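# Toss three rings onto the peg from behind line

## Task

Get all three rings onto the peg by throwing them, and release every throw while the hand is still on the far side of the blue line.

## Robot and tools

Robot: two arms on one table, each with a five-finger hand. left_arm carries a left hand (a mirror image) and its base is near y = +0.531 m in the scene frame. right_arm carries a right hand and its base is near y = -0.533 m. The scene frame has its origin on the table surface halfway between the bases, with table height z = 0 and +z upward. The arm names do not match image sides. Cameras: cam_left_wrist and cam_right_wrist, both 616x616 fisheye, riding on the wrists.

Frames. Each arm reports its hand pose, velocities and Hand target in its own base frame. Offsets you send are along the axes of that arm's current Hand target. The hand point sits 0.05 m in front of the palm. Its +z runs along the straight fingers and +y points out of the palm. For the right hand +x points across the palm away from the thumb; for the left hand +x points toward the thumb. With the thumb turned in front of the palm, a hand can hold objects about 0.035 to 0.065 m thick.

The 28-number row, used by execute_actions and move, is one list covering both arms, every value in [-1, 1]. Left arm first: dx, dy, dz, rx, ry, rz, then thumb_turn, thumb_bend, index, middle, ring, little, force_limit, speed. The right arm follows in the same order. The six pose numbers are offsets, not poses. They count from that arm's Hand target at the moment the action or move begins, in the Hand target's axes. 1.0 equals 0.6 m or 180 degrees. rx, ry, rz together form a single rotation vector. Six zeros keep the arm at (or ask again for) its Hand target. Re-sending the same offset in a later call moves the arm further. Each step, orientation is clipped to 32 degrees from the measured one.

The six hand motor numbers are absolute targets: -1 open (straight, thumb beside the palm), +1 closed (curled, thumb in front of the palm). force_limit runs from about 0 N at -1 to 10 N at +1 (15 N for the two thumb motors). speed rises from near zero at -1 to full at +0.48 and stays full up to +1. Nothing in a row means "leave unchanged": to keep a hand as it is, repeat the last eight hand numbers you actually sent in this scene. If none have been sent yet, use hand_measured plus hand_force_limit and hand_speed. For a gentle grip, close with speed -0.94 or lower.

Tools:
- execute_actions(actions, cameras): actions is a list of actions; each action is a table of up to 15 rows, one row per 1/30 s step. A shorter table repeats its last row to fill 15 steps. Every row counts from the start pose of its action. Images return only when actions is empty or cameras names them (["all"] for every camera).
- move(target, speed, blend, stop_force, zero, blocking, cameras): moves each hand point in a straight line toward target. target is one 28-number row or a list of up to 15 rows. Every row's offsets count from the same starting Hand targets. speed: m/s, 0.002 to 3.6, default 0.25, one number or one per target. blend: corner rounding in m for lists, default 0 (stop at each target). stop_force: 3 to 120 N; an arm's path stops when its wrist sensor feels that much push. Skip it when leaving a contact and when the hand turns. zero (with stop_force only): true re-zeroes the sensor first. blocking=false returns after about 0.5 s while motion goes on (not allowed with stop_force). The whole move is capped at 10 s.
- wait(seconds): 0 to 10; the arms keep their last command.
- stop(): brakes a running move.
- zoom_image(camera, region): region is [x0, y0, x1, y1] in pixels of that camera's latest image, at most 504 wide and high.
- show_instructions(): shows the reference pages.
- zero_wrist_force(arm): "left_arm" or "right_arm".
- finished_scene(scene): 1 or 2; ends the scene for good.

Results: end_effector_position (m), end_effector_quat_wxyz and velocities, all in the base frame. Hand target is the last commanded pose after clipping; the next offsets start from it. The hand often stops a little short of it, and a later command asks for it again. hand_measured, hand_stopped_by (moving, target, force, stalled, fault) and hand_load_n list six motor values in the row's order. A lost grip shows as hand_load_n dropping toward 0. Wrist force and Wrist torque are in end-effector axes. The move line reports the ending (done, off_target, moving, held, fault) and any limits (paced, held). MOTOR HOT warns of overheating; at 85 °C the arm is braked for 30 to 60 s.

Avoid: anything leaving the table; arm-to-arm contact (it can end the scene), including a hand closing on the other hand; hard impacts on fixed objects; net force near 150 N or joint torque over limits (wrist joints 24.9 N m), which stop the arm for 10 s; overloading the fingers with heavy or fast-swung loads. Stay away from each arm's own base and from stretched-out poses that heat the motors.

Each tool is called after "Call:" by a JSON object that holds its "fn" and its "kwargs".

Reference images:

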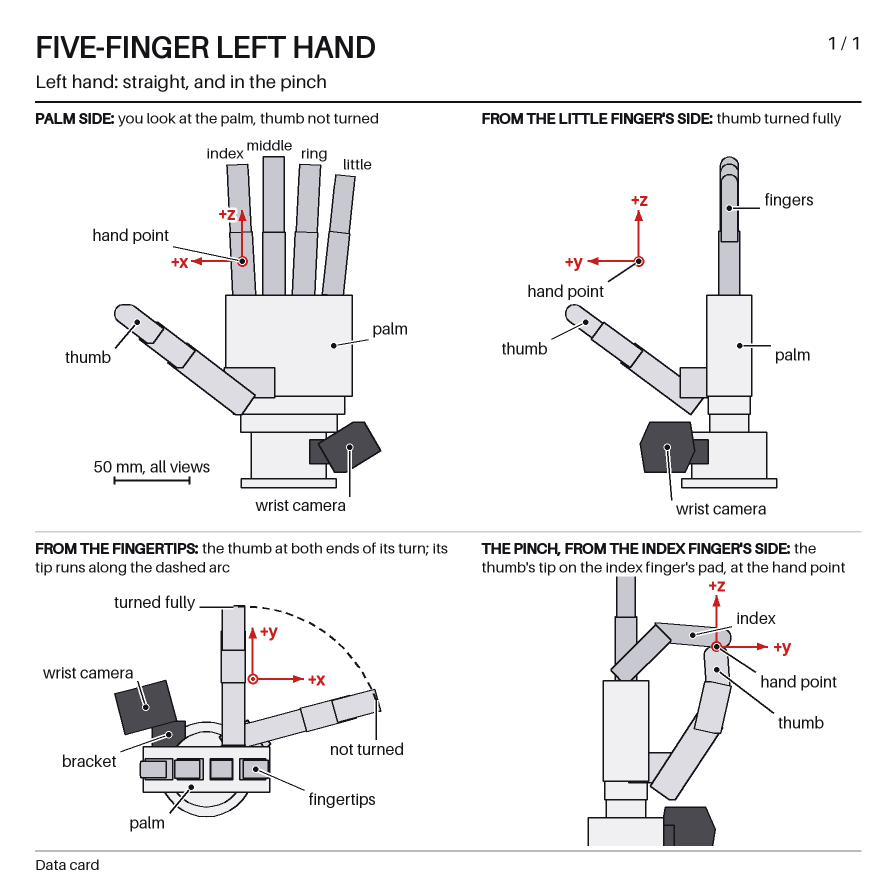

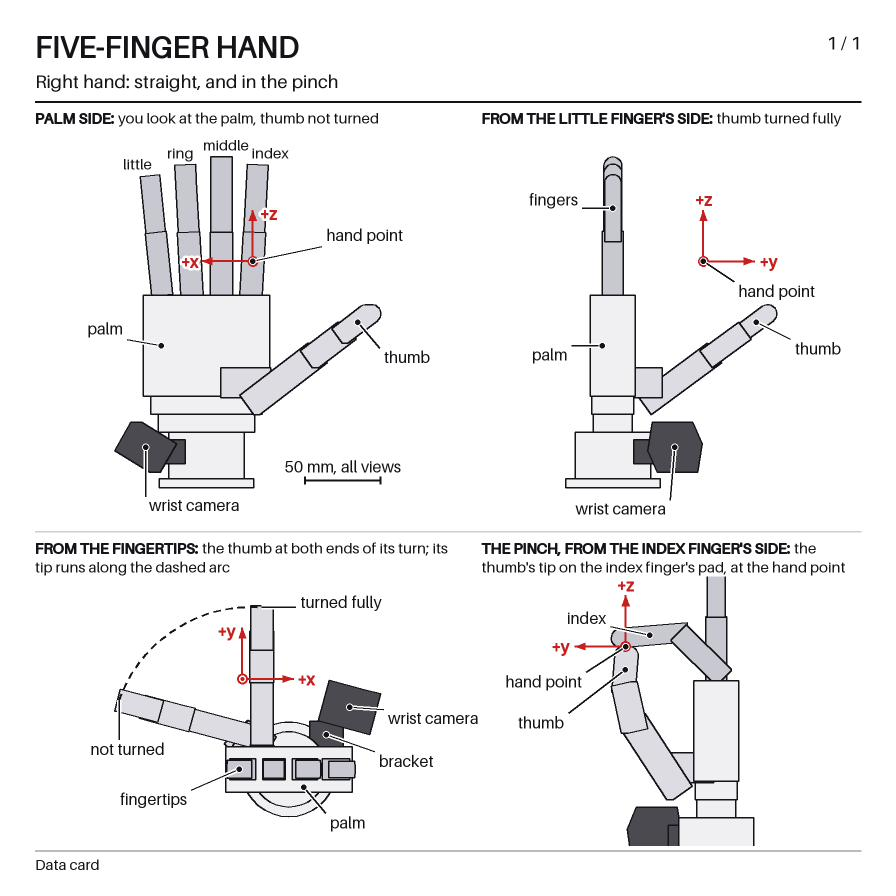

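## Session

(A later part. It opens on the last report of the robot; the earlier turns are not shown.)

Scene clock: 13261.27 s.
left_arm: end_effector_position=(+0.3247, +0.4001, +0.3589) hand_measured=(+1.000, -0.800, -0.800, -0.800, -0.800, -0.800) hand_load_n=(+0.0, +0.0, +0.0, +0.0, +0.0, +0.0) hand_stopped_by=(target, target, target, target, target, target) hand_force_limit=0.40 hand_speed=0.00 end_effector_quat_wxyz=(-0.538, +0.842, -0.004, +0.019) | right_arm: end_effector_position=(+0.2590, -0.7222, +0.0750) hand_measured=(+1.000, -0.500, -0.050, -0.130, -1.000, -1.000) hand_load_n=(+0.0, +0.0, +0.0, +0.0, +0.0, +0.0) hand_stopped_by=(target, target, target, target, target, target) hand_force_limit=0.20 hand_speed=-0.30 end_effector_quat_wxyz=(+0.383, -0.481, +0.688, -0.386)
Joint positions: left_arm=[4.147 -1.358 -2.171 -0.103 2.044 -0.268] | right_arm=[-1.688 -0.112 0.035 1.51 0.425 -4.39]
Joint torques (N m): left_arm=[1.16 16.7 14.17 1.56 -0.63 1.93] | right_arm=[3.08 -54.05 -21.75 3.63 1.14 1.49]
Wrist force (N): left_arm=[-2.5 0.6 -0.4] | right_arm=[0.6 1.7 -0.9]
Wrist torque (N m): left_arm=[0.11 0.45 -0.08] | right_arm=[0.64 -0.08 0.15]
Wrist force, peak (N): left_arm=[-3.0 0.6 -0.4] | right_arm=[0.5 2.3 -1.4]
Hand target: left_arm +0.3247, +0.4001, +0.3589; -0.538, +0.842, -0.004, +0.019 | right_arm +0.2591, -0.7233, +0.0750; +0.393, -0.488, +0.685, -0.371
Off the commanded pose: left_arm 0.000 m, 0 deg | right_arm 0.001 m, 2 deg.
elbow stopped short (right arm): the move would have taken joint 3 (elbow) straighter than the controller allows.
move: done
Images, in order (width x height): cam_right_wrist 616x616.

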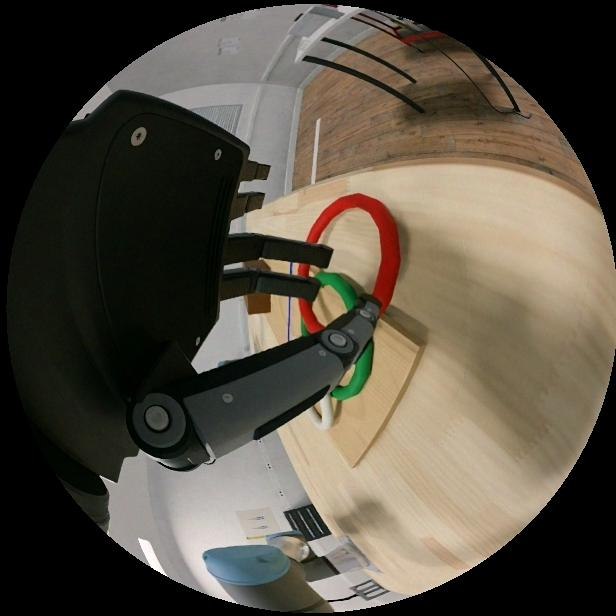

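Call:
{"fn": "move", "kwargs": {"target": [0,0,0,0,0,0,1,-0.8,-0.8,-0.8,-0.8,-0.8,0.4,0,-0.008,0.0446,0.0208,0,0,0,1,-0.5,-0.05,-0.13,-1,-1,0.2,-0.3], "speed": 0.025, "stop_force": 4, "cameras": ["cam_right_wrist"]}}

Call:
{"fn": "zoom_image", "kwargs": {"camera": "cam_right_wrist", "region": [280, 170, 460, 350]}}

Scene clock: 13295.77 s.
left_arm: end_effector_position=(+0.3247, +0.4001, +0.3589) hand_measured=(+1.000, -0.800, -0.800, -0.800, -0.800, -0.800) hand_load_n=(+0.0, +0.0, +0.0, +0.0, +0.0, +0.0) hand_stopped_by=(target, target, target, target, target, target) hand_force_limit=0.40 hand_speed=0.00 end_effector_quat_wxyz=(-0.538, +0.842, -0.004, +0.019) | right_arm: end_effector_position=(+0.2613, -0.7136, +0.0468) hand_measured=(+1.000, -0.500, -0.050, -0.130, -1.000, -1.000) hand_load_n=(+0.0, +0.0, +0.0, +0.0, +0.0, +0.0) hand_stopped_by=(target, target, target, target, target, target) hand_force_limit=0.20 hand_speed=-0.30 end_effector_quat_wxyz=(+0.393, -0.488, +0.685, -0.371)
Joint positions: left_arm=[4.147 -1.358 -2.171 -0.103 2.044 -0.268] | right_arm=[-1.683 -0.068 0.035 1.549 0.43 -4.457]
Joint torques (N m): left_arm=[1.47 17.1 14.46 1.56 -0.74 1.89] | right_arm=[3.26 -58.6 -16.6 2.73 -0.38 -0.83]
Wrist force (N): left_arm=[-2.5 0.5 -0.6] | right_arm=[0.5 1.6 -0.5]
Wrist torque (N m): left_arm=[0.10 0.44 -0.08] | right_arm=[0.59 -0.11 0.21]
Wrist force, peak (N): left_arm=[-2.9 0.7 -0.6] | right_arm=[0.7 2.0 -1.1]
Hand target: left_arm +0.3247, +0.4001, +0.3589; -0.538, +0.842, -0.004, +0.019 | right_arm +0.2613, -0.7137, +0.0468; +0.393, -0.488, +0.685, -0.371
Off the commanded pose: left_arm 0.000 m, 0 deg | right_arm 0.000 m, 0 deg.
elbow stopped short (right arm): the move would have taken joint 3 (elbow) straighter than the controller allows.
move: done
Images, in order (width x height): cam_right_wrist 616x616.

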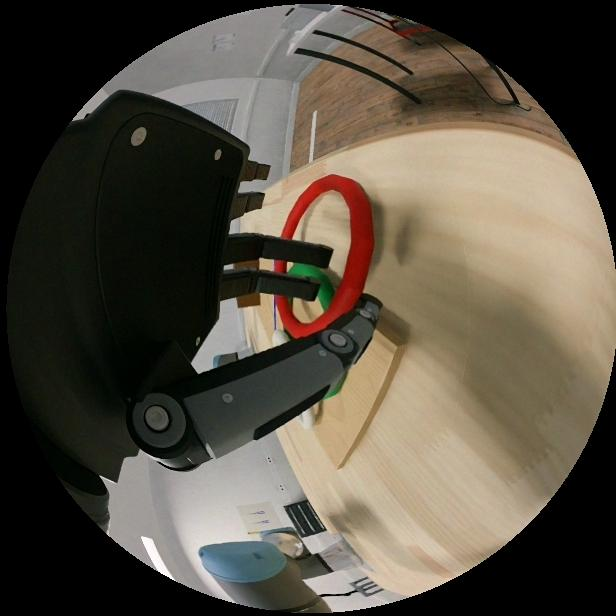

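Scaled by 2.800 from the camera's 616x616 image, which has a finer 880x880 frame.

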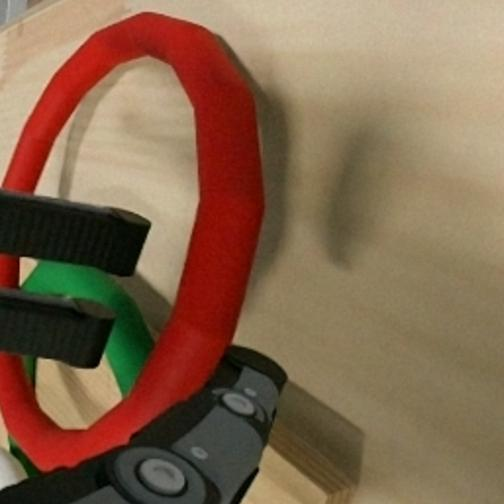

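Call:
{"fn": "move", "kwargs": {"target": [0,0,0,0,0,0,1,-0.8,-0.8,-0.8,-0.8,-0.8,0.4,0,0.0073,0.0084,0.0131,0,0,0,1,-0.5,-0.05,-0.13,-1,-1,0.2,-0.3], "speed": 0.025, "stop_force": 3, "cameras": ["cam_right_wrist"]}}

Call:
{"fn": "zoom_image", "kwargs": {"camera": "cam_right_wrist", "region": [270, 170, 430, 330]}}

Scene clock: 13318.53 s.
left_arm: end_effector_position=(+0.3247, +0.4001, +0.3589) hand_measured=(+1.000, -0.800, -0.800, -0.800, -0.800, -0.800) hand_load_n=(+0.0, +0.0, +0.0, +0.0, +0.0, +0.0) hand_stopped_by=(target, target, target, target, target, target) hand_force_limit=0.40 hand_speed=0.00 end_effector_quat_wxyz=(-0.538, +0.842, -0.004, +0.019) | right_arm: end_effector_position=(+0.2655, -0.7168, +0.0382) hand_measured=(+1.000, -0.500, -0.050, -0.130, -1.000, -1.000) hand_load_n=(+0.0, +0.0, +0.0, +0.0, +0.0, -0.5) hand_stopped_by=(target, target, target, target, target, target) hand_force_limit=0.20 hand_speed=-0.30 end_effector_quat_wxyz=(+0.390, -0.486, +0.686, -0.375)
Joint positions: left_arm=[4.147 -1.358 -2.171 -0.103 2.044 -0.268] | right_arm=[-1.678 -0.063 0.035 1.504 0.429 -4.421]
Joint torques (N m): left_arm=[1.57 18.69 13.94 1.57 -0.57 1.92] | right_arm=[-10.24 -67.81 -12.5 1.03 1.03 -1.17]
Wrist force (N): left_arm=[-2.7 0.6 -0.4] | right_arm=[0.5 1.8 -0.9]
Wrist torque (N m): left_arm=[0.11 0.48 -0.09] | right_arm=[0.63 -0.10 0.14]
Wrist force, peak (N): left_arm=[-2.9 0.7 -0.6] | right_arm=[0.4 2.1 -0.9]
Hand target: left_arm +0.3247, +0.4001, +0.3589; -0.538, +0.842, -0.004, +0.019 | right_arm +0.2655, -0.7176, +0.0382; +0.393, -0.488, +0.685, -0.371
Off the commanded pose: left_arm 0.000 m, 0 deg | right_arm 0.001 m, 1 deg.
elbow stopped short (right arm): the move would have taken joint 3 (elbow) straighter than the controller allows.
move: done
Images, in order (width x height): cam_right_wrist 616x616.

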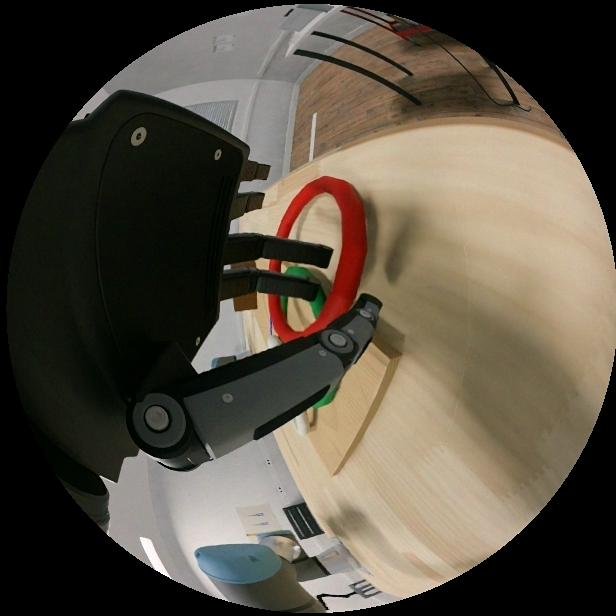

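Scaled by 3.150 from the camera's 616x616 image, which has a finer 880x880 frame.

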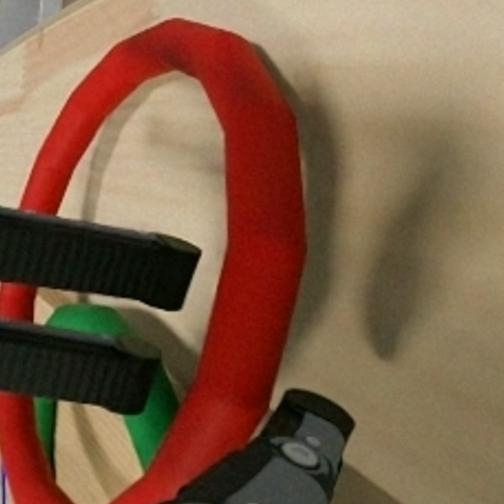

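Call:
{"fn": "move", "kwargs": {"target": [0,0,0,0,0,0,1,-0.8,-0.8,-0.8,-0.8,-0.8,0.4,0,0.0023,0.0119,0.0055,0,0,0,1,-0.43,-0.05,-0.13,-1,-1,0.2,-0.6], "speed": 0.02, "stop_force": 3, "cameras": ["cam_right_wrist"]}}

Call:
{"fn": "zoom_image", "kwargs": {"camera": "cam_right_wrist", "region": [270, 170, 430, 330]}}

Scene clock: 13332.47 s.
left_arm: end_effector_position=(+0.3247, +0.4001, +0.3589) hand_measured=(+1.000, -0.800, -0.800, -0.800, -0.800, -0.800) hand_load_n=(+0.0, +0.0, +0.0, +0.0, +0.0, +0.0) hand_stopped_by=(target, target, target, target, target, target) hand_force_limit=0.40 hand_speed=0.00 end_effector_quat_wxyz=(-0.538, +0.842, -0.004, +0.019) | right_arm: end_effector_position=(+0.2654, -0.7168, +0.0302) hand_measured=(+1.000, -0.430, -0.050, -0.130, -1.000, -1.000) hand_load_n=(+0.0, +0.0, +0.0, +0.0, +0.0, +0.0) hand_stopped_by=(target, target, target, target, target, target) hand_force_limit=0.20 hand_speed=-0.60 end_effector_quat_wxyz=(+0.390, -0.487, +0.686, -0.375)
Joint positions: left_arm=[4.147 -1.358 -2.171 -0.103 2.044 -0.268] | right_arm=[-1.678 -0.053 0.035 1.497 0.429 -4.423]
Joint torques (N m): left_arm=[1.42 19.04 14.36 1.52 -0.71 1.91] | right_arm=[6.58 -67.91 -13 3.46 1 1.41]
Wrist force (N): left_arm=[-2.4 0.7 -0.5] | right_arm=[0.6 2.0 -1.1]
Wrist torque (N m): left_arm=[0.12 0.44 -0.08] | right_arm=[0.66 -0.11 0.23]
Wrist force, peak (N): left_arm=[-2.9 0.6 -0.6] | right_arm=[0.4 2.1 -0.9]
Hand target: left_arm +0.3247, +0.4001, +0.3589; -0.538, +0.842, -0.004, +0.019 | right_arm +0.2655, -0.7176, +0.0303; +0.393, -0.488, +0.685, -0.371
Off the commanded pose: left_arm 0.000 m, 0 deg | right_arm 0.001 m, 1 deg.
elbow stopped short (right arm): the move would have taken joint 3 (elbow) straighter than the controller allows.
move: done
Images, in order (width x height): cam_right_wrist 616x616.

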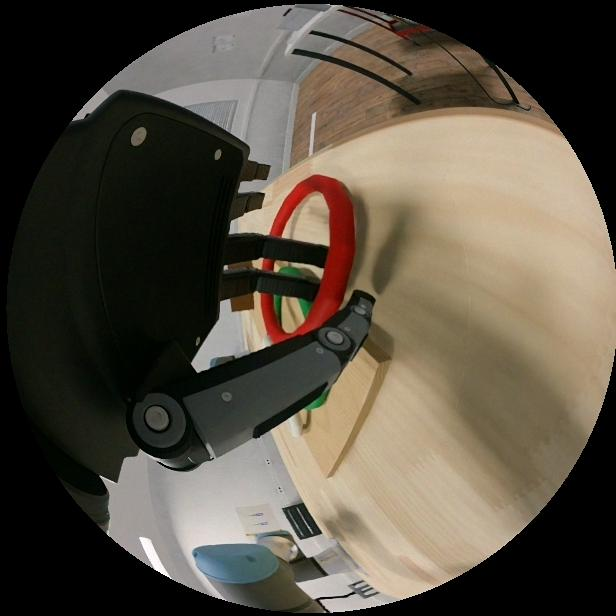

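Scaled by 3.150 from the camera's 616x616 image, which has a finer 880x880 frame.

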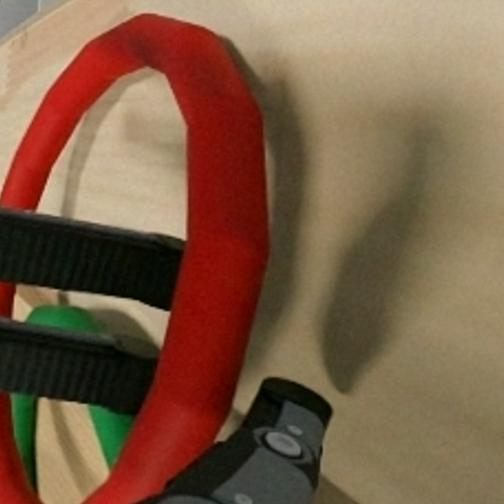

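Call:
{"fn": "move", "kwargs": {"target": [[0,0,0,0,0,0,1,-0.8,-0.8,-0.8,-0.8,-0.8,0.4,0,0,0,0,0,0,0,1,-0.3,-0.05,-0.13,-1,-1,0.2,-0.8],[0,0,0,0,0,0,1,-0.8,-0.8,-0.8,-0.8,-0.8,0.4,0,0,0,0,0,0,0,1,-0.3,0.4,0.4,-1,-1,0.2,-0.9]], "speed": 0.03, "cameras": ["cam_right_wrist"]}}

Call:
{"fn": "zoom_image", "kwargs": {"camera": "cam_right_wrist", "region": [270, 170, 430, 330]}}

Scene clock: 13342.13 s.
left_arm: end_effector_position=(+0.3247, +0.4001, +0.3589) hand_measured=(+1.000, -0.800, -0.800, -0.800, -0.800, -0.800) hand_load_n=(+0.0, +0.0, +0.0, +0.0, +0.0, +0.0) hand_stopped_by=(target, target, target, target, target, target) hand_force_limit=0.40 hand_speed=0.00 end_effector_quat_wxyz=(-0.538, +0.842, -0.004, +0.019) | right_arm: end_effector_position=(+0.2655, -0.7168, +0.0302) hand_measured=(+1.000, -0.302, +0.134, +0.082, -1.000, -1.000) hand_load_n=(+1.0, +6.5, +7.5, +5.5, +0.0, +0.0) hand_stopped_by=(target, target, force, force, target, target) hand_force_limit=0.20 hand_speed=-0.90 end_effector_quat_wxyz=(+0.390, -0.487, +0.686, -0.375)
Joint positions: left_arm=[4.147 -1.358 -2.171 -0.103 2.044 -0.268] | right_arm=[-1.678 -0.053 0.035 1.497 0.429 -4.423]
Joint torques (N m): left_arm=[1.73 18.83 14.17 1.53 -0.67 1.92] | right_arm=[6.97 -67.07 -14.08 3.18 -0.86 1.31]
Wrist force (N): left_arm=[-2.5 0.4 -0.5] | right_arm=[0.8 2.2 -0.7]
Wrist torque (N m): left_arm=[0.08 0.45 -0.08] | right_arm=[0.57 -0.11 0.23]
Wrist force, peak (N): left_arm=[-2.9 0.6 -0.6] | right_arm=[0.5 2.5 -0.6]
Hand target: left_arm +0.3247, +0.4001, +0.3589; -0.538, +0.842, -0.004, +0.019 | right_arm +0.2655, -0.7176, +0.0303; +0.393, -0.488, +0.685, -0.371
Off the commanded pose: left_arm 0.000 m, 0 deg | right_arm 0.001 m, 1 deg.
elbow stopped short (right arm): the move would have taken joint 3 (elbow) straighter than the controller allows.
move: done
Images, in order (width x height): cam_right_wrist 616x616.

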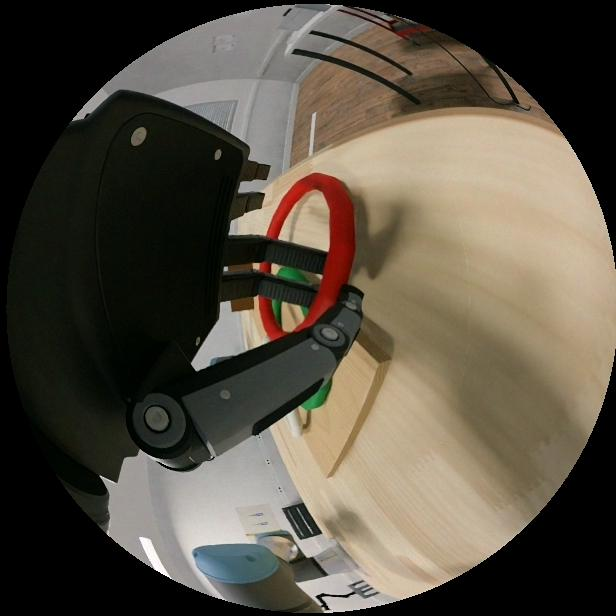

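Scaled by 3.150 from the camera's 616x616 image, which has a finer 880x880 frame.

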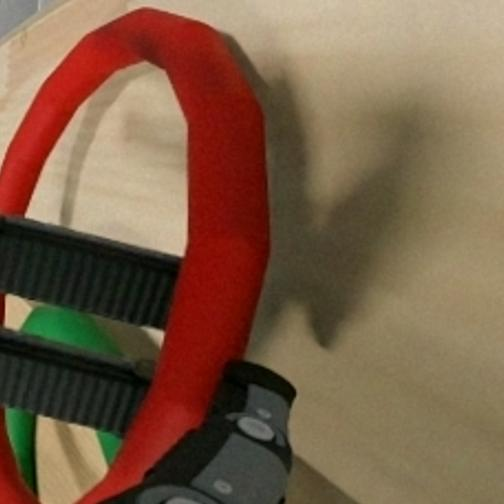

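Call:
{"fn": "move", "kwargs": {"target": [0,0,0,0,0,0,1,-0.8,-0.8,-0.8,-0.8,-0.8,0.4,0,-0.0087,-0.0446,-0.0208,0,0,0,1,-0.3,0.4,0.4,-1,-1,0.2,-0.9], "speed": 0.03, "cameras": ["cam_right_wrist"]}}

Call:
{"fn": "zoom_image", "kwargs": {"camera": "cam_right_wrist", "region": [240, 150, 440, 350]}}

Scene clock: 13351.70 s.
left_arm: end_effector_position=(+0.3247, +0.4001, +0.3589) hand_measured=(+1.000, -0.800, -0.800, -0.800, -0.800, -0.800) hand_load_n=(+0.0, +0.0, +0.0, +0.0, +0.0, +0.0) hand_stopped_by=(target, target, target, target, target, target) hand_force_limit=0.40 hand_speed=0.00 end_effector_quat_wxyz=(-0.538, +0.842, -0.004, +0.019) | right_arm: end_effector_position=(+0.2654, -0.7167, +0.0604) hand_measured=(+1.000, -0.302, +0.134, +0.082, -1.000, -1.000) hand_load_n=(+1.0, +6.5, +8.0, +5.5, +0.0, +0.0) hand_stopped_by=(target, target, force, force, target, target) hand_force_limit=0.20 hand_speed=-0.90 end_effector_quat_wxyz=(+0.389, -0.485, +0.686, -0.377)
Joint positions: left_arm=[4.147 -1.358 -2.171 -0.103 2.044 -0.268] | right_arm=[-1.678 -0.091 0.035 1.523 0.429 -4.414]
Joint torques (N m): left_arm=[1.28 19.71 14.58 1.59 -0.62 1.87] | right_arm=[-12.02 -53.56 -14.19 1.26 -3.79 -0.28]
Wrist force (N): left_arm=[-2.5 0.6 -0.5] | right_arm=[0.4 2.5 -0.5]
Wrist torque (N m): left_arm=[0.11 0.44 -0.08] | right_arm=[0.62 -0.06 0.07]
Wrist force, peak (N): left_arm=[-2.9 0.4 -0.6] | right_arm=[0.7 2.7 -0.8]
Hand target: left_arm +0.3247, +0.4001, +0.3589; -0.538, +0.842, -0.004, +0.019 | right_arm +0.2655, -0.7176, +0.0602; +0.393, -0.488, +0.685, -0.371
Off the commanded pose: left_arm 0.000 m, 0 deg | right_arm 0.001 m, 1 deg.
elbow stopped short (right arm): the move would have taken joint 3 (elbow) straighter than the controller allows.
move: done
Images, in order (width x height): cam_right_wrist 616x616.

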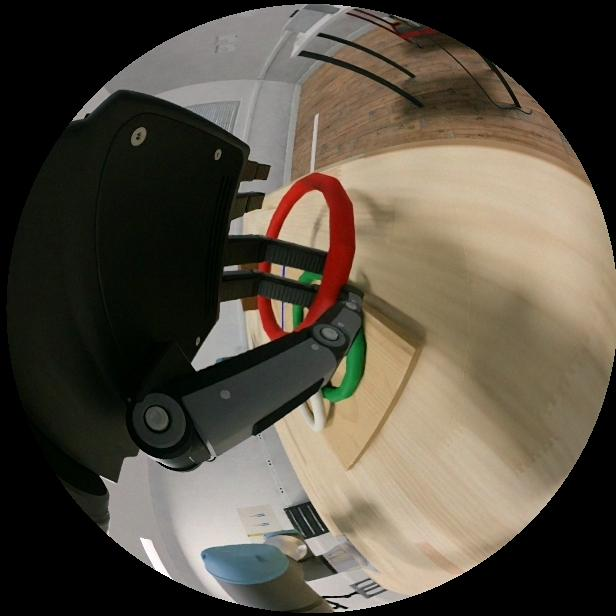

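Scaled by 2.520 from the camera's 616x616 image, which has a finer 880x880 frame.

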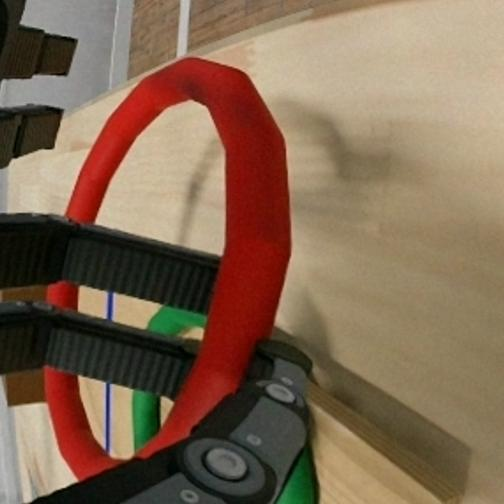

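Call:
{"fn": "move", "kwargs": {"target": [[0,0,0,0,0,0,1,-0.8,-0.8,-0.8,-0.8,-0.8,0.4,0,-0.0613,-0.1411,-0.0722,0,0,0,1,-0.3,0.4,0.4,-1,-1,0.2,-0.9],[0,0,0,0,0,0,1,-0.8,-0.8,-0.8,-0.8,-0.8,0.4,0,-0.2253,-0.2892,-0.1668,0,0,0,1,-0.3,0.4,0.4,-1,-1,0.2,-0.9],[0,0,0,0,0,0,1,-0.8,-0.8,-0.8,-0.8,-0.8,0.4,0,-0.5646,-0.355,0.1158,0.0097,0.1237,-0.0030,1,-0.3,0.4,0.4,-1,-1,0.2,-0.9]], "speed": [0.06,0.12,0.12], "blend": 0.02, "cameras": ["cam_right_wrist"]}}

Call:
{"fn": "zoom_image", "kwargs": {"camera": "cam_right_wrist", "region": [240, 150, 480, 390]}}

Scene clock: 13392.43 s.
left_arm: end_effector_position=(+0.3247, +0.4001, +0.3589) hand_measured=(+1.000, -0.800, -0.800, -0.800, -0.800, -0.800) hand_load_n=(+0.0, +0.0, +0.0, +0.0, +0.0, +0.0) hand_stopped_by=(target, target, target, target, target, target) hand_force_limit=0.40 hand_speed=0.00 end_effector_quat_wxyz=(-0.538, +0.842, -0.004, +0.019) | right_arm: end_effector_position=(+0.4811, -0.4535, +0.2810) hand_measured=(+1.000, -0.302, +0.134, +0.082, -1.000, -1.000) hand_load_n=(+1.0, +6.0, +7.5, +5.5, -0.5, +0.0) hand_stopped_by=(target, target, force, force, target, target) hand_force_limit=0.20 hand_speed=-0.90 end_effector_quat_wxyz=(+0.259, -0.405, +0.740, -0.470)
Joint positions: left_arm=[4.147 -1.358 -2.171 -0.103 2.044 -0.268] | right_arm=[-1.185 -1.297 1.409 0.409 1.018 -3.431]
Joint torques (N m): left_arm=[1.67 20.1 14.37 1.58 -0.64 1.95] | right_arm=[2.37 -26.63 -26.93 -0.18 0.7 -0.08]
Wrist force (N): left_arm=[-2.7 0.5 -0.4] | right_arm=[0.2 1.5 -0.7]
Wrist torque (N m): left_arm=[0.09 0.48 -0.09] | right_arm=[0.42 0.02 0.13]
Wrist force, peak (N): left_arm=[-2.9 0.6 -0.7] | right_arm=[0.8 3.1 -0.3]
Hand target: left_arm +0.3247, +0.4001, +0.3589; -0.538, +0.842, -0.004, +0.019 | right_arm +0.4811, -0.4535, +0.2810; +0.259, -0.405, +0.740, -0.470
Off the commanded pose: left_arm 0.000 m, 0 deg | right_arm 0.000 m, 0 deg.
move: done
Images, in order (width x height): cam_right_wrist 616x616.

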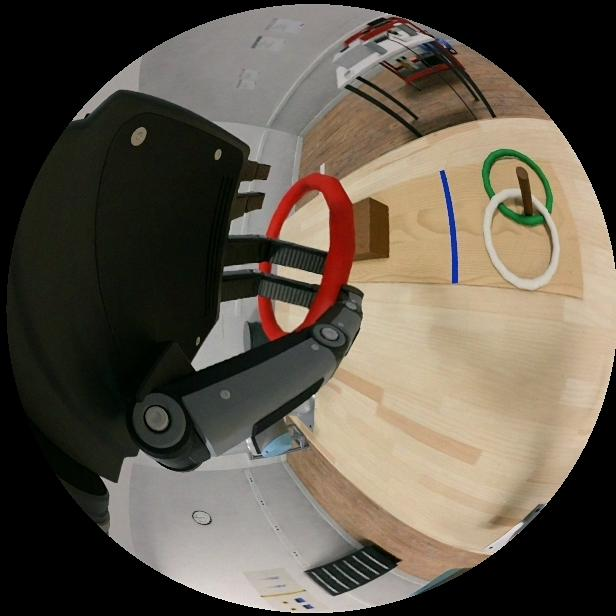

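Scaled by 2.100 from the camera's 616x616 image, which has a finer 880x880 frame.

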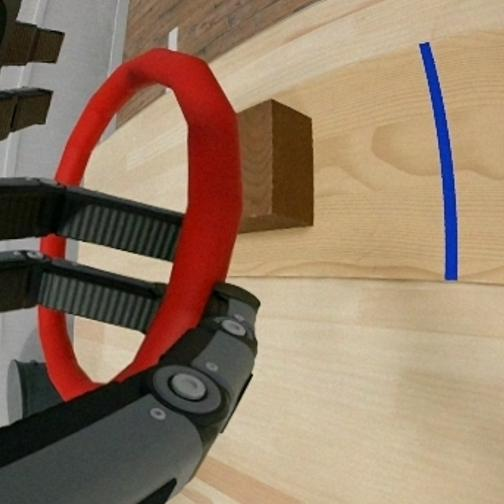

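Call:
{"fn": "move", "kwargs": {"target": [0,0,0,0,0,0,1,-0.8,-0.8,-0.8,-0.8,-0.8,0.4,0,0,0.3399,0.1585,0,0,0,1,-0.3,0.4,0.4,-1,-1,0.2,-0.9], "speed": 0.1}}

Call:
{"fn": "move", "kwargs": {"target": [0,0,0,0,0,0,1,-0.8,-0.8,-0.8,-0.8,-0.8,0.4,0,0,0.0619,0.0289,0,0,0,1,-0.3,0.4,0.4,-1,-1,0.2,-0.9], "speed": 0.02, "stop_force": 3, "cameras": ["cam_right_wrist"]}}

Scene clock: 13409.23 s.
left_arm: end_effector_position=(+0.3247, +0.4001, +0.3589) hand_measured=(+1.000, -0.800, -0.800, -0.800, -0.800, -0.800) hand_load_n=(+0.0, +0.0, +0.0, +0.0, +0.0, +0.0) hand_stopped_by=(target, target, target, target, target, target) hand_force_limit=0.40 hand_speed=0.00 end_effector_quat_wxyz=(-0.538, +0.842, -0.004, +0.019) | right_arm: end_effector_position=(+0.4812, -0.4530, +0.0559) hand_measured=(+1.000, -0.302, +0.134, +0.082, -1.000, -1.000) hand_load_n=(+0.5, +6.5, +7.5, +5.5, +0.0, +0.0) hand_stopped_by=(target, target, force, force, target, target) hand_force_limit=0.20 hand_speed=-0.90 end_effector_quat_wxyz=(+0.259, -0.405, +0.740, -0.470)
Joint positions: left_arm=[4.147 -1.358 -2.171 -0.103 2.044 -0.268] | right_arm=[-1.184 -1.1 1.753 -0.133 1.019 -3.431]
Joint torques (N m): left_arm=[1.65 20.25 14.69 1.57 -0.66 1.93] | right_arm=[7.89 -37.31 -22.27 -0.22 2.05 1.03]
Wrist force (N): left_arm=[-2.5 0.7 -0.6] | right_arm=[0.7 1.4 -0.8]
Wrist torque (N m): left_arm=[0.13 0.44 -0.08] | right_arm=[0.43 0.01 0.17]
Wrist force, peak (N): left_arm=[-3.0 0.5 -0.4] | right_arm=[0.5 2.5 -0.5]
Hand target: left_arm +0.3247, +0.4001, +0.3589; -0.538, +0.842, -0.004, +0.019 | right_arm +0.4812, -0.4530, +0.0559; +0.259, -0.405, +0.740, -0.470
Off the commanded pose: left_arm 0.000 m, 0 deg | right_arm 0.000 m, 0 deg.
move: done

Scene clock: 13412.17 s.
left_arm: end_effector_position=(+0.3247, +0.4001, +0.3589) hand_measured=(+1.000, -0.800, -0.800, -0.800, -0.800, -0.800) hand_load_n=(+0.0, +0.0, +0.0, +0.0, +0.0, +0.0) hand_stopped_by=(target, target, target, target, target, target) hand_force_limit=0.40 hand_speed=0.00 end_effector_quat_wxyz=(-0.538, +0.842, -0.004, +0.019) | right_arm: end_effector_position=(+0.4813, -0.4529, +0.0185) hand_measured=(+1.000, -0.302, +0.134, +0.082, -1.000, -1.000) hand_load_n=(-1.5, +4.5, +7.0, +1.5, +0.0, +0.0) hand_stopped_by=(target, target, force, force, target, target) hand_force_limit=0.20 hand_speed=-0.90 end_effector_quat_wxyz=(+0.259, -0.405, +0.740, -0.470)
Joint positions: left_arm=[4.147 -1.358 -2.171 -0.103 2.044 -0.268] | right_arm=[-1.184 -1.042 1.781 -0.219 1.019 -3.431]
Joint torques (N m): left_arm=[1.16 20.28 14.86 1.58 -0.73 1.91] | right_arm=[1.25 -39.27 -20.22 -0.58 2.2 0.67]
Wrist force (N): left_arm=[-2.6 0.4 -0.4] | right_arm=[1.0 -2.8 -2.6]
Wrist torque (N m): left_arm=[0.08 0.46 -0.08] | right_arm=[0.49 0.10 0.02]
Wrist force, peak (N): left_arm=[-2.8 0.6 -0.6] | right_arm=[-1.5 -17.9 -8.5]
Hand target: left_arm +0.3247, +0.4001, +0.3589; -0.538, +0.842, -0.004, +0.019 | right_arm +0.4813, -0.4530, +0.0185; +0.259, -0.405, +0.740, -0.470 (not the last commanded pose)
Off the commanded pose: left_arm 0.000 m, 0 deg | right_arm 0.004 m, 0 deg.
move: contact (right_arm)
Images, in order (width x height): cam_right_wrist 616x616.

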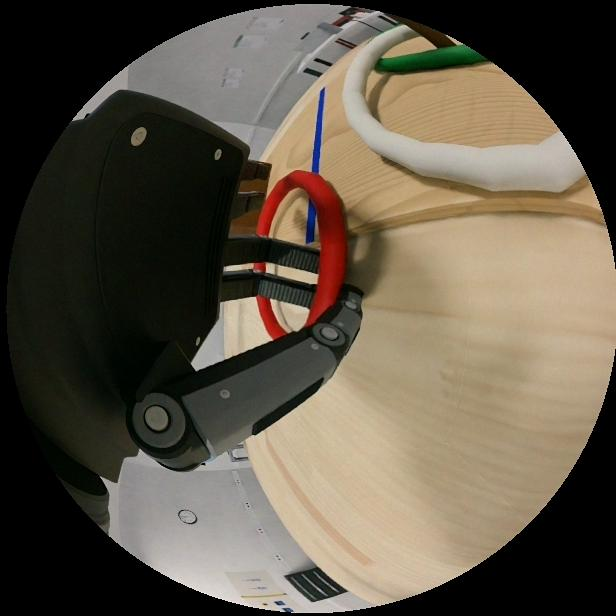

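Call:
{"fn": "move", "kwargs": {"target": [[0,0,0,0,0,0,1,-0.8,-0.8,-0.8,-0.8,-0.8,0.4,0,0,-0.0076,-0.0035,0,0,0,1,-0.3,0.4,0.4,-1,-1,0.2,-0.9],[0,0,0,0,0,0,1,-0.8,-0.8,-0.8,-0.8,-0.8,0.4,0,0,-0.0076,-0.0035,0,0,0,1,-0.52,0.4,0.4,-1,-1,0.2,-0.5]], "speed": 0.02, "cameras": ["cam_right_wrist"]}}

Call:
{"fn": "zoom_image", "kwargs": {"camera": "cam_right_wrist", "region": [220, 150, 420, 350]}}

Scene clock: 13428.87 s.
left_arm: end_effector_position=(+0.3247, +0.4001, +0.3589) hand_measured=(+1.000, -0.800, -0.800, -0.800, -0.800, -0.800) hand_load_n=(+0.0, +0.0, +0.0, +0.0, +0.0, +0.0) hand_stopped_by=(target, target, target, target, target, target) hand_force_limit=0.40 hand_speed=0.00 end_effector_quat_wxyz=(-0.538, +0.842, -0.004, +0.019) | right_arm: end_effector_position=(+0.4813, -0.4530, +0.0235) hand_measured=(+1.000, -0.520, +0.134, +0.082, -1.000, -1.000) hand_load_n=(+0.0, -0.5, +0.0, +0.0, +0.0, +0.0) hand_stopped_by=(target, target, force, force, target, target) hand_force_limit=0.20 hand_speed=-0.50 end_effector_quat_wxyz=(+0.259, -0.405, +0.740, -0.471)
Joint positions: left_arm=[4.147 -1.358 -2.171 -0.103 2.044 -0.268] | right_arm=[-1.184 -1.05 1.778 -0.207 1.019 -3.431]
Joint torques (N m): left_arm=[1.51 19.87 14.3 1.57 -0.67 1.99] | right_arm=[-3.21 -29.13 -9.88 -1.05 2.24 -0.52]
Wrist force (N): left_arm=[-2.6 0.5 -0.7] | right_arm=[0.6 0.9 -0.8]
Wrist torque (N m): left_arm=[0.10 0.46 -0.09] | right_arm=[0.50 0.02 0.13]
Wrist force, peak (N): left_arm=[-2.9 0.6 -0.7] | right_arm=[1.1 -3.2 -2.7]
Hand target: left_arm +0.3247, +0.4001, +0.3589; -0.538, +0.842, -0.004, +0.019 | right_arm +0.4813, -0.4530, +0.0235; +0.259, -0.405, +0.740, -0.470
Off the commanded pose: left_arm 0.000 m, 0 deg | right_arm 0.000 m, 0 deg.
move: done
Images, in order (width x height): cam_right_wrist 616x616.

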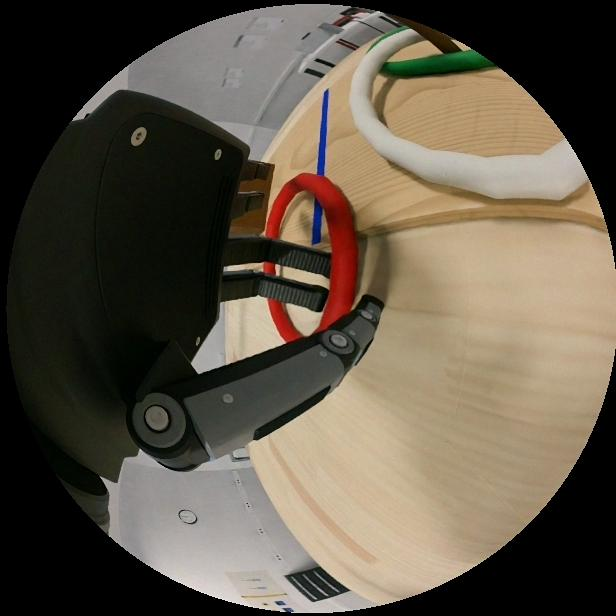

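Scaled by 2.520 from the camera's 616x616 image, which has a finer 880x880 frame.

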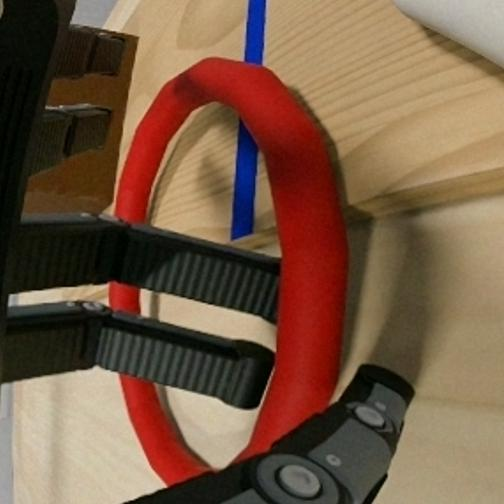

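Call:
{"fn": "move", "kwargs": {"target": [[0,0,0,0,0,0,1,-0.8,-0.8,-0.8,-0.8,-0.8,0.4,0,0,-0.0070,0.0151,0,0,0,1,-0.52,0.4,0.4,-1,-1,0.2,-0.5],[0,0,0,0,0,0,1,-0.8,-0.8,-0.8,-0.8,-0.8,0.4,0,0,-0.0035,0.0076,0,0,0,1,-0.52,0.4,0.4,-1,-1,0.2,-0.5],[0,0,0,0,0,0,1,-0.8,-0.8,-0.8,-0.8,-0.8,0.4,0,0,-0.0640,-0.0206,0,0,0,1,-0.52,0.4,0.4,-1,-1,0.2,-0.5]], "speed": 0.03, "cameras": ["cam_right_wrist"]}}

Call:
{"fn": "zoom_image", "kwargs": {"camera": "cam_right_wrist", "region": [240, 130, 440, 330]}}

Scene clock: 13470.37 s.
left_arm: end_effector_position=(+0.3247, +0.4001, +0.3589) hand_measured=(+1.000, -0.800, -0.800, -0.800, -0.800, -0.800) hand_load_n=(+0.0, +0.0, +0.0, +0.0, +0.0, +0.0) hand_stopped_by=(target, target, target, target, target, target) hand_force_limit=0.40 hand_speed=0.00 end_effector_quat_wxyz=(-0.538, +0.842, -0.004, +0.019) | right_arm: end_effector_position=(+0.4855, -0.4558, +0.0637) hand_measured=(+1.000, -0.520, +0.134, +0.082, -1.000, -1.000) hand_load_n=(+0.0, +0.0, +0.0, +0.0, +0.0, +0.0) hand_stopped_by=(target, target, force, force, target, target) hand_force_limit=0.20 hand_speed=-0.50 end_effector_quat_wxyz=(+0.259, -0.405, +0.740, -0.471) end_effector_velocity=(+0.000, -0.001, -0.001) end_effector_angular_velocity=(-0.003, +0.000, +0.000)
Joint positions: left_arm=[4.147 -1.358 -2.171 -0.103 2.044 -0.268] | right_arm=[-1.178 -1.102 1.731 -0.111 1.025 -3.427]
Joint velocities: left_arm=[within noise] | right_arm=[0 0.003 0.001 -0.006 0.001 -0.001]
Joint torques (N m): left_arm=[1.53 20.07 14.77 1.58 -0.63 1.97] | right_arm=[-0.91 -27.98 -10.92 -1.05 -1.08 -1.47]
Wrist force (N): left_arm=[-2.7 0.7 -0.5] | right_arm=[0.7 0.7 -1.0]
Wrist torque (N m): left_arm=[0.12 0.48 -0.10] | right_arm=[0.46 0.00 0.21]
Wrist force, peak (N): left_arm=[-2.9 0.5 -0.4] | right_arm=[0.6 1.1 -1.1]
Hand target: left_arm +0.3247, +0.4001, +0.3589; -0.538, +0.842, -0.004, +0.019 | right_arm +0.4855, -0.4558, +0.0635; +0.259, -0.405, +0.740, -0.470
Off the commanded pose: left_arm 0.000 m, 0 deg | right_arm 0.000 m, 0 deg.
move: done
Images, in order (width x height): cam_right_wrist 616x616.

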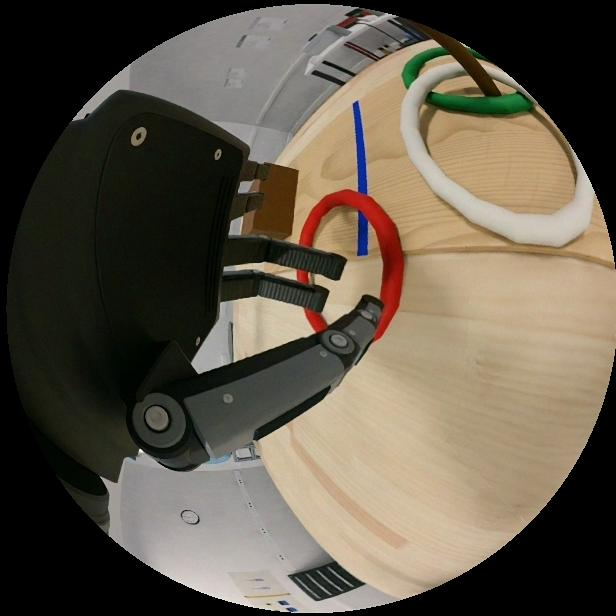

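Scaled by 2.520 from the camera's 616x616 image, which has a finer 880x880 frame.

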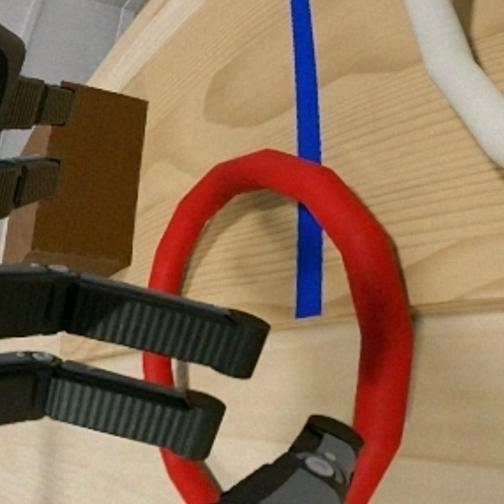

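Call:
{"fn": "move", "kwargs": {"target": [[0,0,0,0,0,0,1,-0.8,-0.8,-0.8,-0.8,-0.8,0.4,0,0,-0.2266,-0.1057,0,0,0,1,-0.52,0.4,0.4,-1,-1,0.2,-0.5],[0,0,0,0,0,0,1,-0.8,-0.8,-0.8,-0.8,-0.8,0.4,0,-0.2843,-0.3583,-0.8652,-0.2493,0.3345,0.5199,1,-0.52,0.4,0.4,-1,-1,0.2,-0.5]], "speed": 0.3, "blend": 0.03, "cameras": ["cam_left_wrist"]}}

Call:
{"fn": "zoom_image", "kwargs": {"camera": "cam_left_wrist", "region": [100, 200, 340, 440]}}

Scene clock: 13485.50 s.
left_arm: end_effector_position=(+0.3247, +0.4001, +0.3589) hand_measured=(+1.000, -0.800, -0.800, -0.800, -0.800, -0.800) hand_load_n=(+0.0, +0.0, +0.0, +0.0, +0.0, +0.0) hand_stopped_by=(target, target, target, target, target, target) hand_force_limit=0.40 hand_speed=0.00 end_effector_quat_wxyz=(-0.538, +0.842, -0.004, +0.019) | right_arm: end_effector_position=(+0.2572, -0.1086, +0.4784) hand_measured=(+1.000, -0.520, +0.134, +0.082, -1.000, -1.000) hand_load_n=(+0.0, +0.0, +0.0, +0.5, +0.0, +0.0) hand_stopped_by=(target, target, force, force, target, target) hand_force_limit=0.20 hand_speed=-0.50 end_effector_quat_wxyz=(-0.006, +0.418, +0.908, +0.003)
Joint positions: left_arm=[4.147 -1.358 -2.171 -0.103 2.044 -0.268] | right_arm=[-1.196 -1.748 1.364 1.967 1.574 -1.904]
Joint torques (N m): left_arm=[1.41 20.06 14.59 1.49 -0.65 1.91] | right_arm=[5.23 -6.3 -23.62 3.39 2.63 0.57]
Wrist force (N): left_arm=[-2.8 0.5 -0.5] | right_arm=[0.0 0.0 0.3]
Wrist torque (N m): left_arm=[0.09 0.49 -0.10] | right_arm=[0.00 0.00 0.02]
Wrist force, peak (N): left_arm=[-2.8 0.5 -0.9] | right_arm=[0.7 2.8 -0.1]
Hand target: left_arm +0.3247, +0.4001, +0.3589; -0.538, +0.842, -0.004, +0.019 | right_arm +0.2572, -0.1086, +0.4784; -0.006, +0.418, +0.908, +0.003
Off the commanded pose: left_arm 0.000 m, 0 deg | right_arm 0.000 m, 0 deg.
move: done
Images, in order (width x height): cam_left_wrist 616x616.

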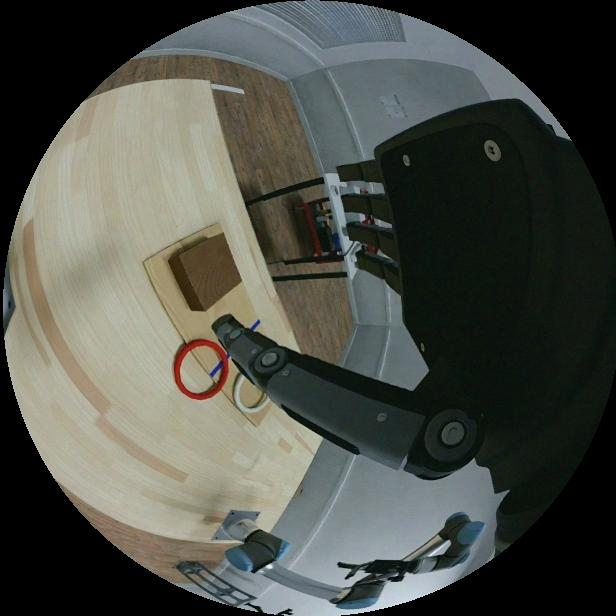

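Scaled by 2.100 from the camera's 616x616 image, which has a finer 880x880 frame.

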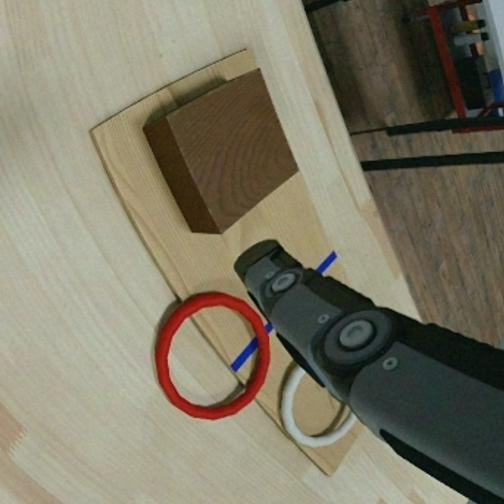

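Call:
{"fn": "move", "kwargs": {"target": [0.3418,0.3657,0.1795,0,0,0,-1,-1,0,-0.05,0,0,0.4,-0.3,0,0,0,0,0,0,-1,-1,-1,-1,-1,-1,0.2,0], "speed": 0.2, "cameras": ["cam_left_wrist"]}}

Call:
{"fn": "zoom_image", "kwargs": {"camera": "cam_left_wrist", "region": [130, 170, 370, 410]}}

Scene clock: 13524.30 s.
left_arm: end_effector_position=(+0.5363, +0.4000, +0.1202) hand_measured=(-1.000, -1.000, +0.000, -0.050, +0.000, +0.000) hand_load_n=(+0.0, +0.0, +0.0, +0.0, +0.0, +0.0) hand_stopped_by=(target, target, target, target, target, target) hand_force_limit=0.40 hand_speed=-0.30 end_effector_quat_wxyz=(-0.538, +0.842, -0.004, +0.019) | right_arm: end_effector_position=(+0.2572, -0.1086, +0.4784) hand_measured=(-1.000, -1.000, -1.000, -1.000, -1.000, -1.000) hand_load_n=(+0.0, +0.0, +0.0, +0.0, +0.0, +0.5) hand_stopped_by=(target, target, target, target, target, target) hand_force_limit=0.20 hand_speed=0.00 end_effector_quat_wxyz=(-0.006, +0.418, +0.908, +0.003)
Joint positions: left_arm=[3.776 -2.147 -1.95 0.317 2.36 -0.514] | right_arm=[-1.195 -1.748 1.364 1.967 1.574 -1.904]
Joint torques (N m): left_arm=[0.05 33.08 15.13 0.26 -0.29 1.86] | right_arm=[8.34 -2.1 -22.87 2.49 0.64 1.16]
Wrist force (N): left_arm=[-2.9 0.6 -0.6] | right_arm=[-0.1 -0.4 0.1]
Wrist torque (N m): left_arm=[0.15 0.50 -0.09] | right_arm=[-0.06 0.04 0.00]
Wrist force, peak (N): left_arm=[-3.8 -1.1 -1.3] | right_arm=[0.0 -0.6 0.2]
Hand target: left_arm +0.5364, +0.4000, +0.1202; -0.538, +0.842, -0.004, +0.019 | right_arm +0.2572, -0.1086, +0.4784; -0.006, +0.418, +0.908, +0.003
Off the commanded pose: left_arm 0.000 m, 0 deg | right_arm 0.000 m, 0 deg.
move: done
Images, in order (width x height): cam_left_wrist 616x616.

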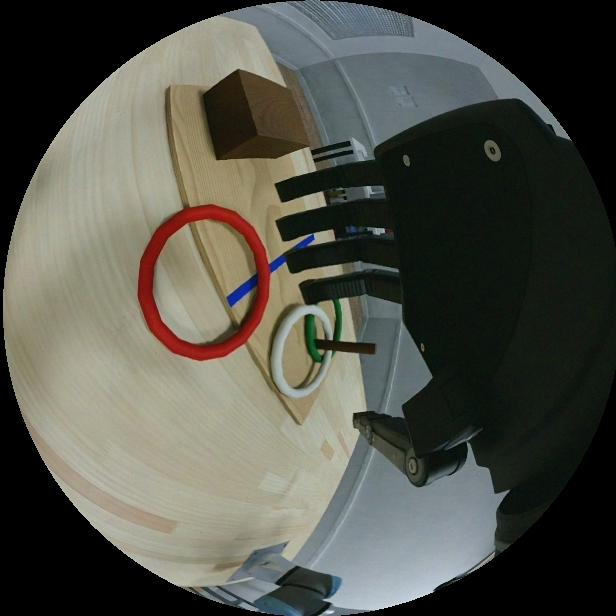

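Scaled by 2.100 from the camera's 616x616 image, which has a finer 880x880 frame.

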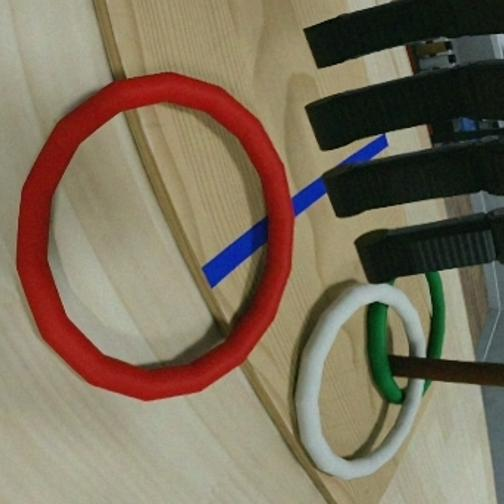

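Call:
{"fn": "move", "kwargs": {"target": [-0.0036,0.1311,0.0607,0,0,0,-1,-1,0,-0.05,0,0,0.4,-0.3,0,0,0,0,0,0,-1,-1,-1,-1,-1,-1,0.2,0], "speed": 0.06, "stop_force": 5}}

Call:
{"fn": "move", "kwargs": {"target": [[0.0008,-0.0404,0.0871,0,0,0,-1,-1,0,-0.05,0,0,0.4,-0.3,0,0,0,0,0,0,-1,-1,-1,-1,-1,-1,0.2,0],[0.0551,-0.0390,0.0873,0,0,0,-1,-1,0,-0.05,0,0,0.4,-0.3,0,0,0,0,0,0,-1,-1,-1,-1,-1,-1,0.2,0]], "speed": 0.06, "stop_force": 8, "cameras": ["cam_left_wrist"]}}

Call:
{"fn": "zoom_image", "kwargs": {"camera": "cam_left_wrist", "region": [130, 150, 370, 390]}}

Scene clock: 13553.77 s.
left_arm: end_effector_position=(+0.5366, +0.4001, +0.0334) hand_measured=(-1.000, -1.000, +0.000, -0.050, +0.000, +0.000) hand_load_n=(+0.0, +0.0, +0.0, +0.0, +0.0, +0.0) hand_stopped_by=(target, target, target, target, target, target) hand_force_limit=0.40 hand_speed=-0.30 end_effector_quat_wxyz=(-0.538, +0.842, -0.004, +0.019) | right_arm: end_effector_position=(+0.2572, -0.1086, +0.4784) hand_measured=(-1.000, -1.000, -1.000, -1.000, -1.000, -1.000) hand_load_n=(+0.0, +0.0, +0.0, +0.0, +0.0, +0.0) hand_stopped_by=(target, target, target, target, target, target) hand_force_limit=0.20 hand_speed=0.00 end_effector_quat_wxyz=(-0.006, +0.418, +0.908, +0.003)
Joint positions: left_arm=[3.776 -2.337 -1.945 0.503 2.36 -0.514] | right_arm=[-1.195 -1.748 1.364 1.967 1.574 -1.904]
Joint torques (N m): left_arm=[-5.51 56.54 2.18 0.25 1.65 1.97] | right_arm=[8.43 -2.79 -22.54 2.71 2.25 -1.52]
Wrist force (N): left_arm=[-2.8 0.4 -0.6] | right_arm=[-0.2 -0.1 0.0]
Wrist torque (N m): left_arm=[0.12 0.48 -0.08] | right_arm=[-0.01 0.05 0.00]
Wrist force, peak (N): left_arm=[-3.1 0.5 -0.9] | right_arm=[0.0 -0.6 -0.1]
Hand target: left_arm +0.5366, +0.4001, +0.0334; -0.538, +0.842, -0.004, +0.019 | right_arm +0.2572, -0.1086, +0.4784; -0.006, +0.418, +0.908, +0.003
Off the commanded pose: left_arm 0.000 m, 0 deg | right_arm 0.000 m, 0 deg.
move: done

Scene clock: 13556.37 s.
left_arm: end_effector_position=(+0.5712, +0.4565, +0.0336) hand_measured=(-1.000, -1.000, +0.000, -0.050, +0.000, +0.000) hand_load_n=(-0.5, +0.0, +0.0, +0.0, +0.0, +0.0) hand_stopped_by=(target, target, target, target, target, target) hand_force_limit=0.40 hand_speed=-0.30 end_effector_quat_wxyz=(-0.538, +0.842, -0.004, +0.019) | right_arm: end_effector_position=(+0.2572, -0.1086, +0.4784) hand_measured=(-1.000, -1.000, -1.000, -1.000, -1.000, -1.000) hand_load_n=(+0.0, +0.0, +0.0, +0.0, +0.0, +0.0) hand_stopped_by=(target, target, target, target, target, target) hand_force_limit=0.20 hand_speed=0.00 end_effector_quat_wxyz=(-0.006, +0.418, +0.908, +0.003)
Joint positions: left_arm=[3.819 -2.407 -1.768 0.419 2.325 -0.478] | right_arm=[-1.195 -1.748 1.364 1.967 1.574 -1.904]
Joint torques (N m): left_arm=[5.74 60.76 9.71 4.97 -0.74 2.3] | right_arm=[8.16 -2.35 -22.52 2.68 2.2 -1.35]
Wrist force (N): left_arm=[-3.1 0.4 -0.8] | right_arm=[0.1 -0.1 0.0]
Wrist torque (N m): left_arm=[0.11 0.53 0.02] | right_arm=[0.00 0.00 0.02]
Wrist force, peak (N): left_arm=[-3.3 0.3 -0.3] | right_arm=[-0.2 -0.4 0.0]
Hand target: left_arm +0.5712, +0.4565, +0.0336; -0.538, +0.842, -0.004, +0.019 | right_arm +0.2572, -0.1086, +0.4784; -0.006, +0.418, +0.908, +0.003
Off the commanded pose: left_arm 0.000 m, 0 deg | right_arm 0.000 m, 0 deg.
move: done
Images, in order (width x height): cam_left_wrist 616x616.

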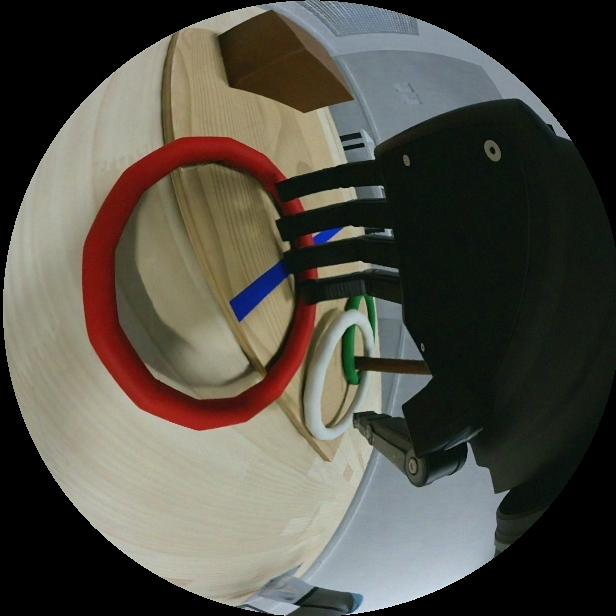

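Scaled by 2.100 from the camera's 616x616 image, which has a finer 880x880 frame.

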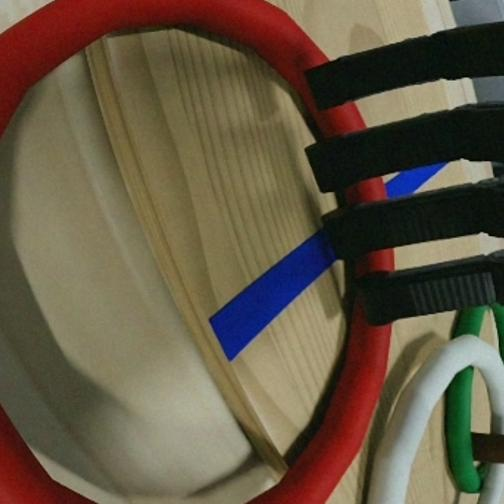

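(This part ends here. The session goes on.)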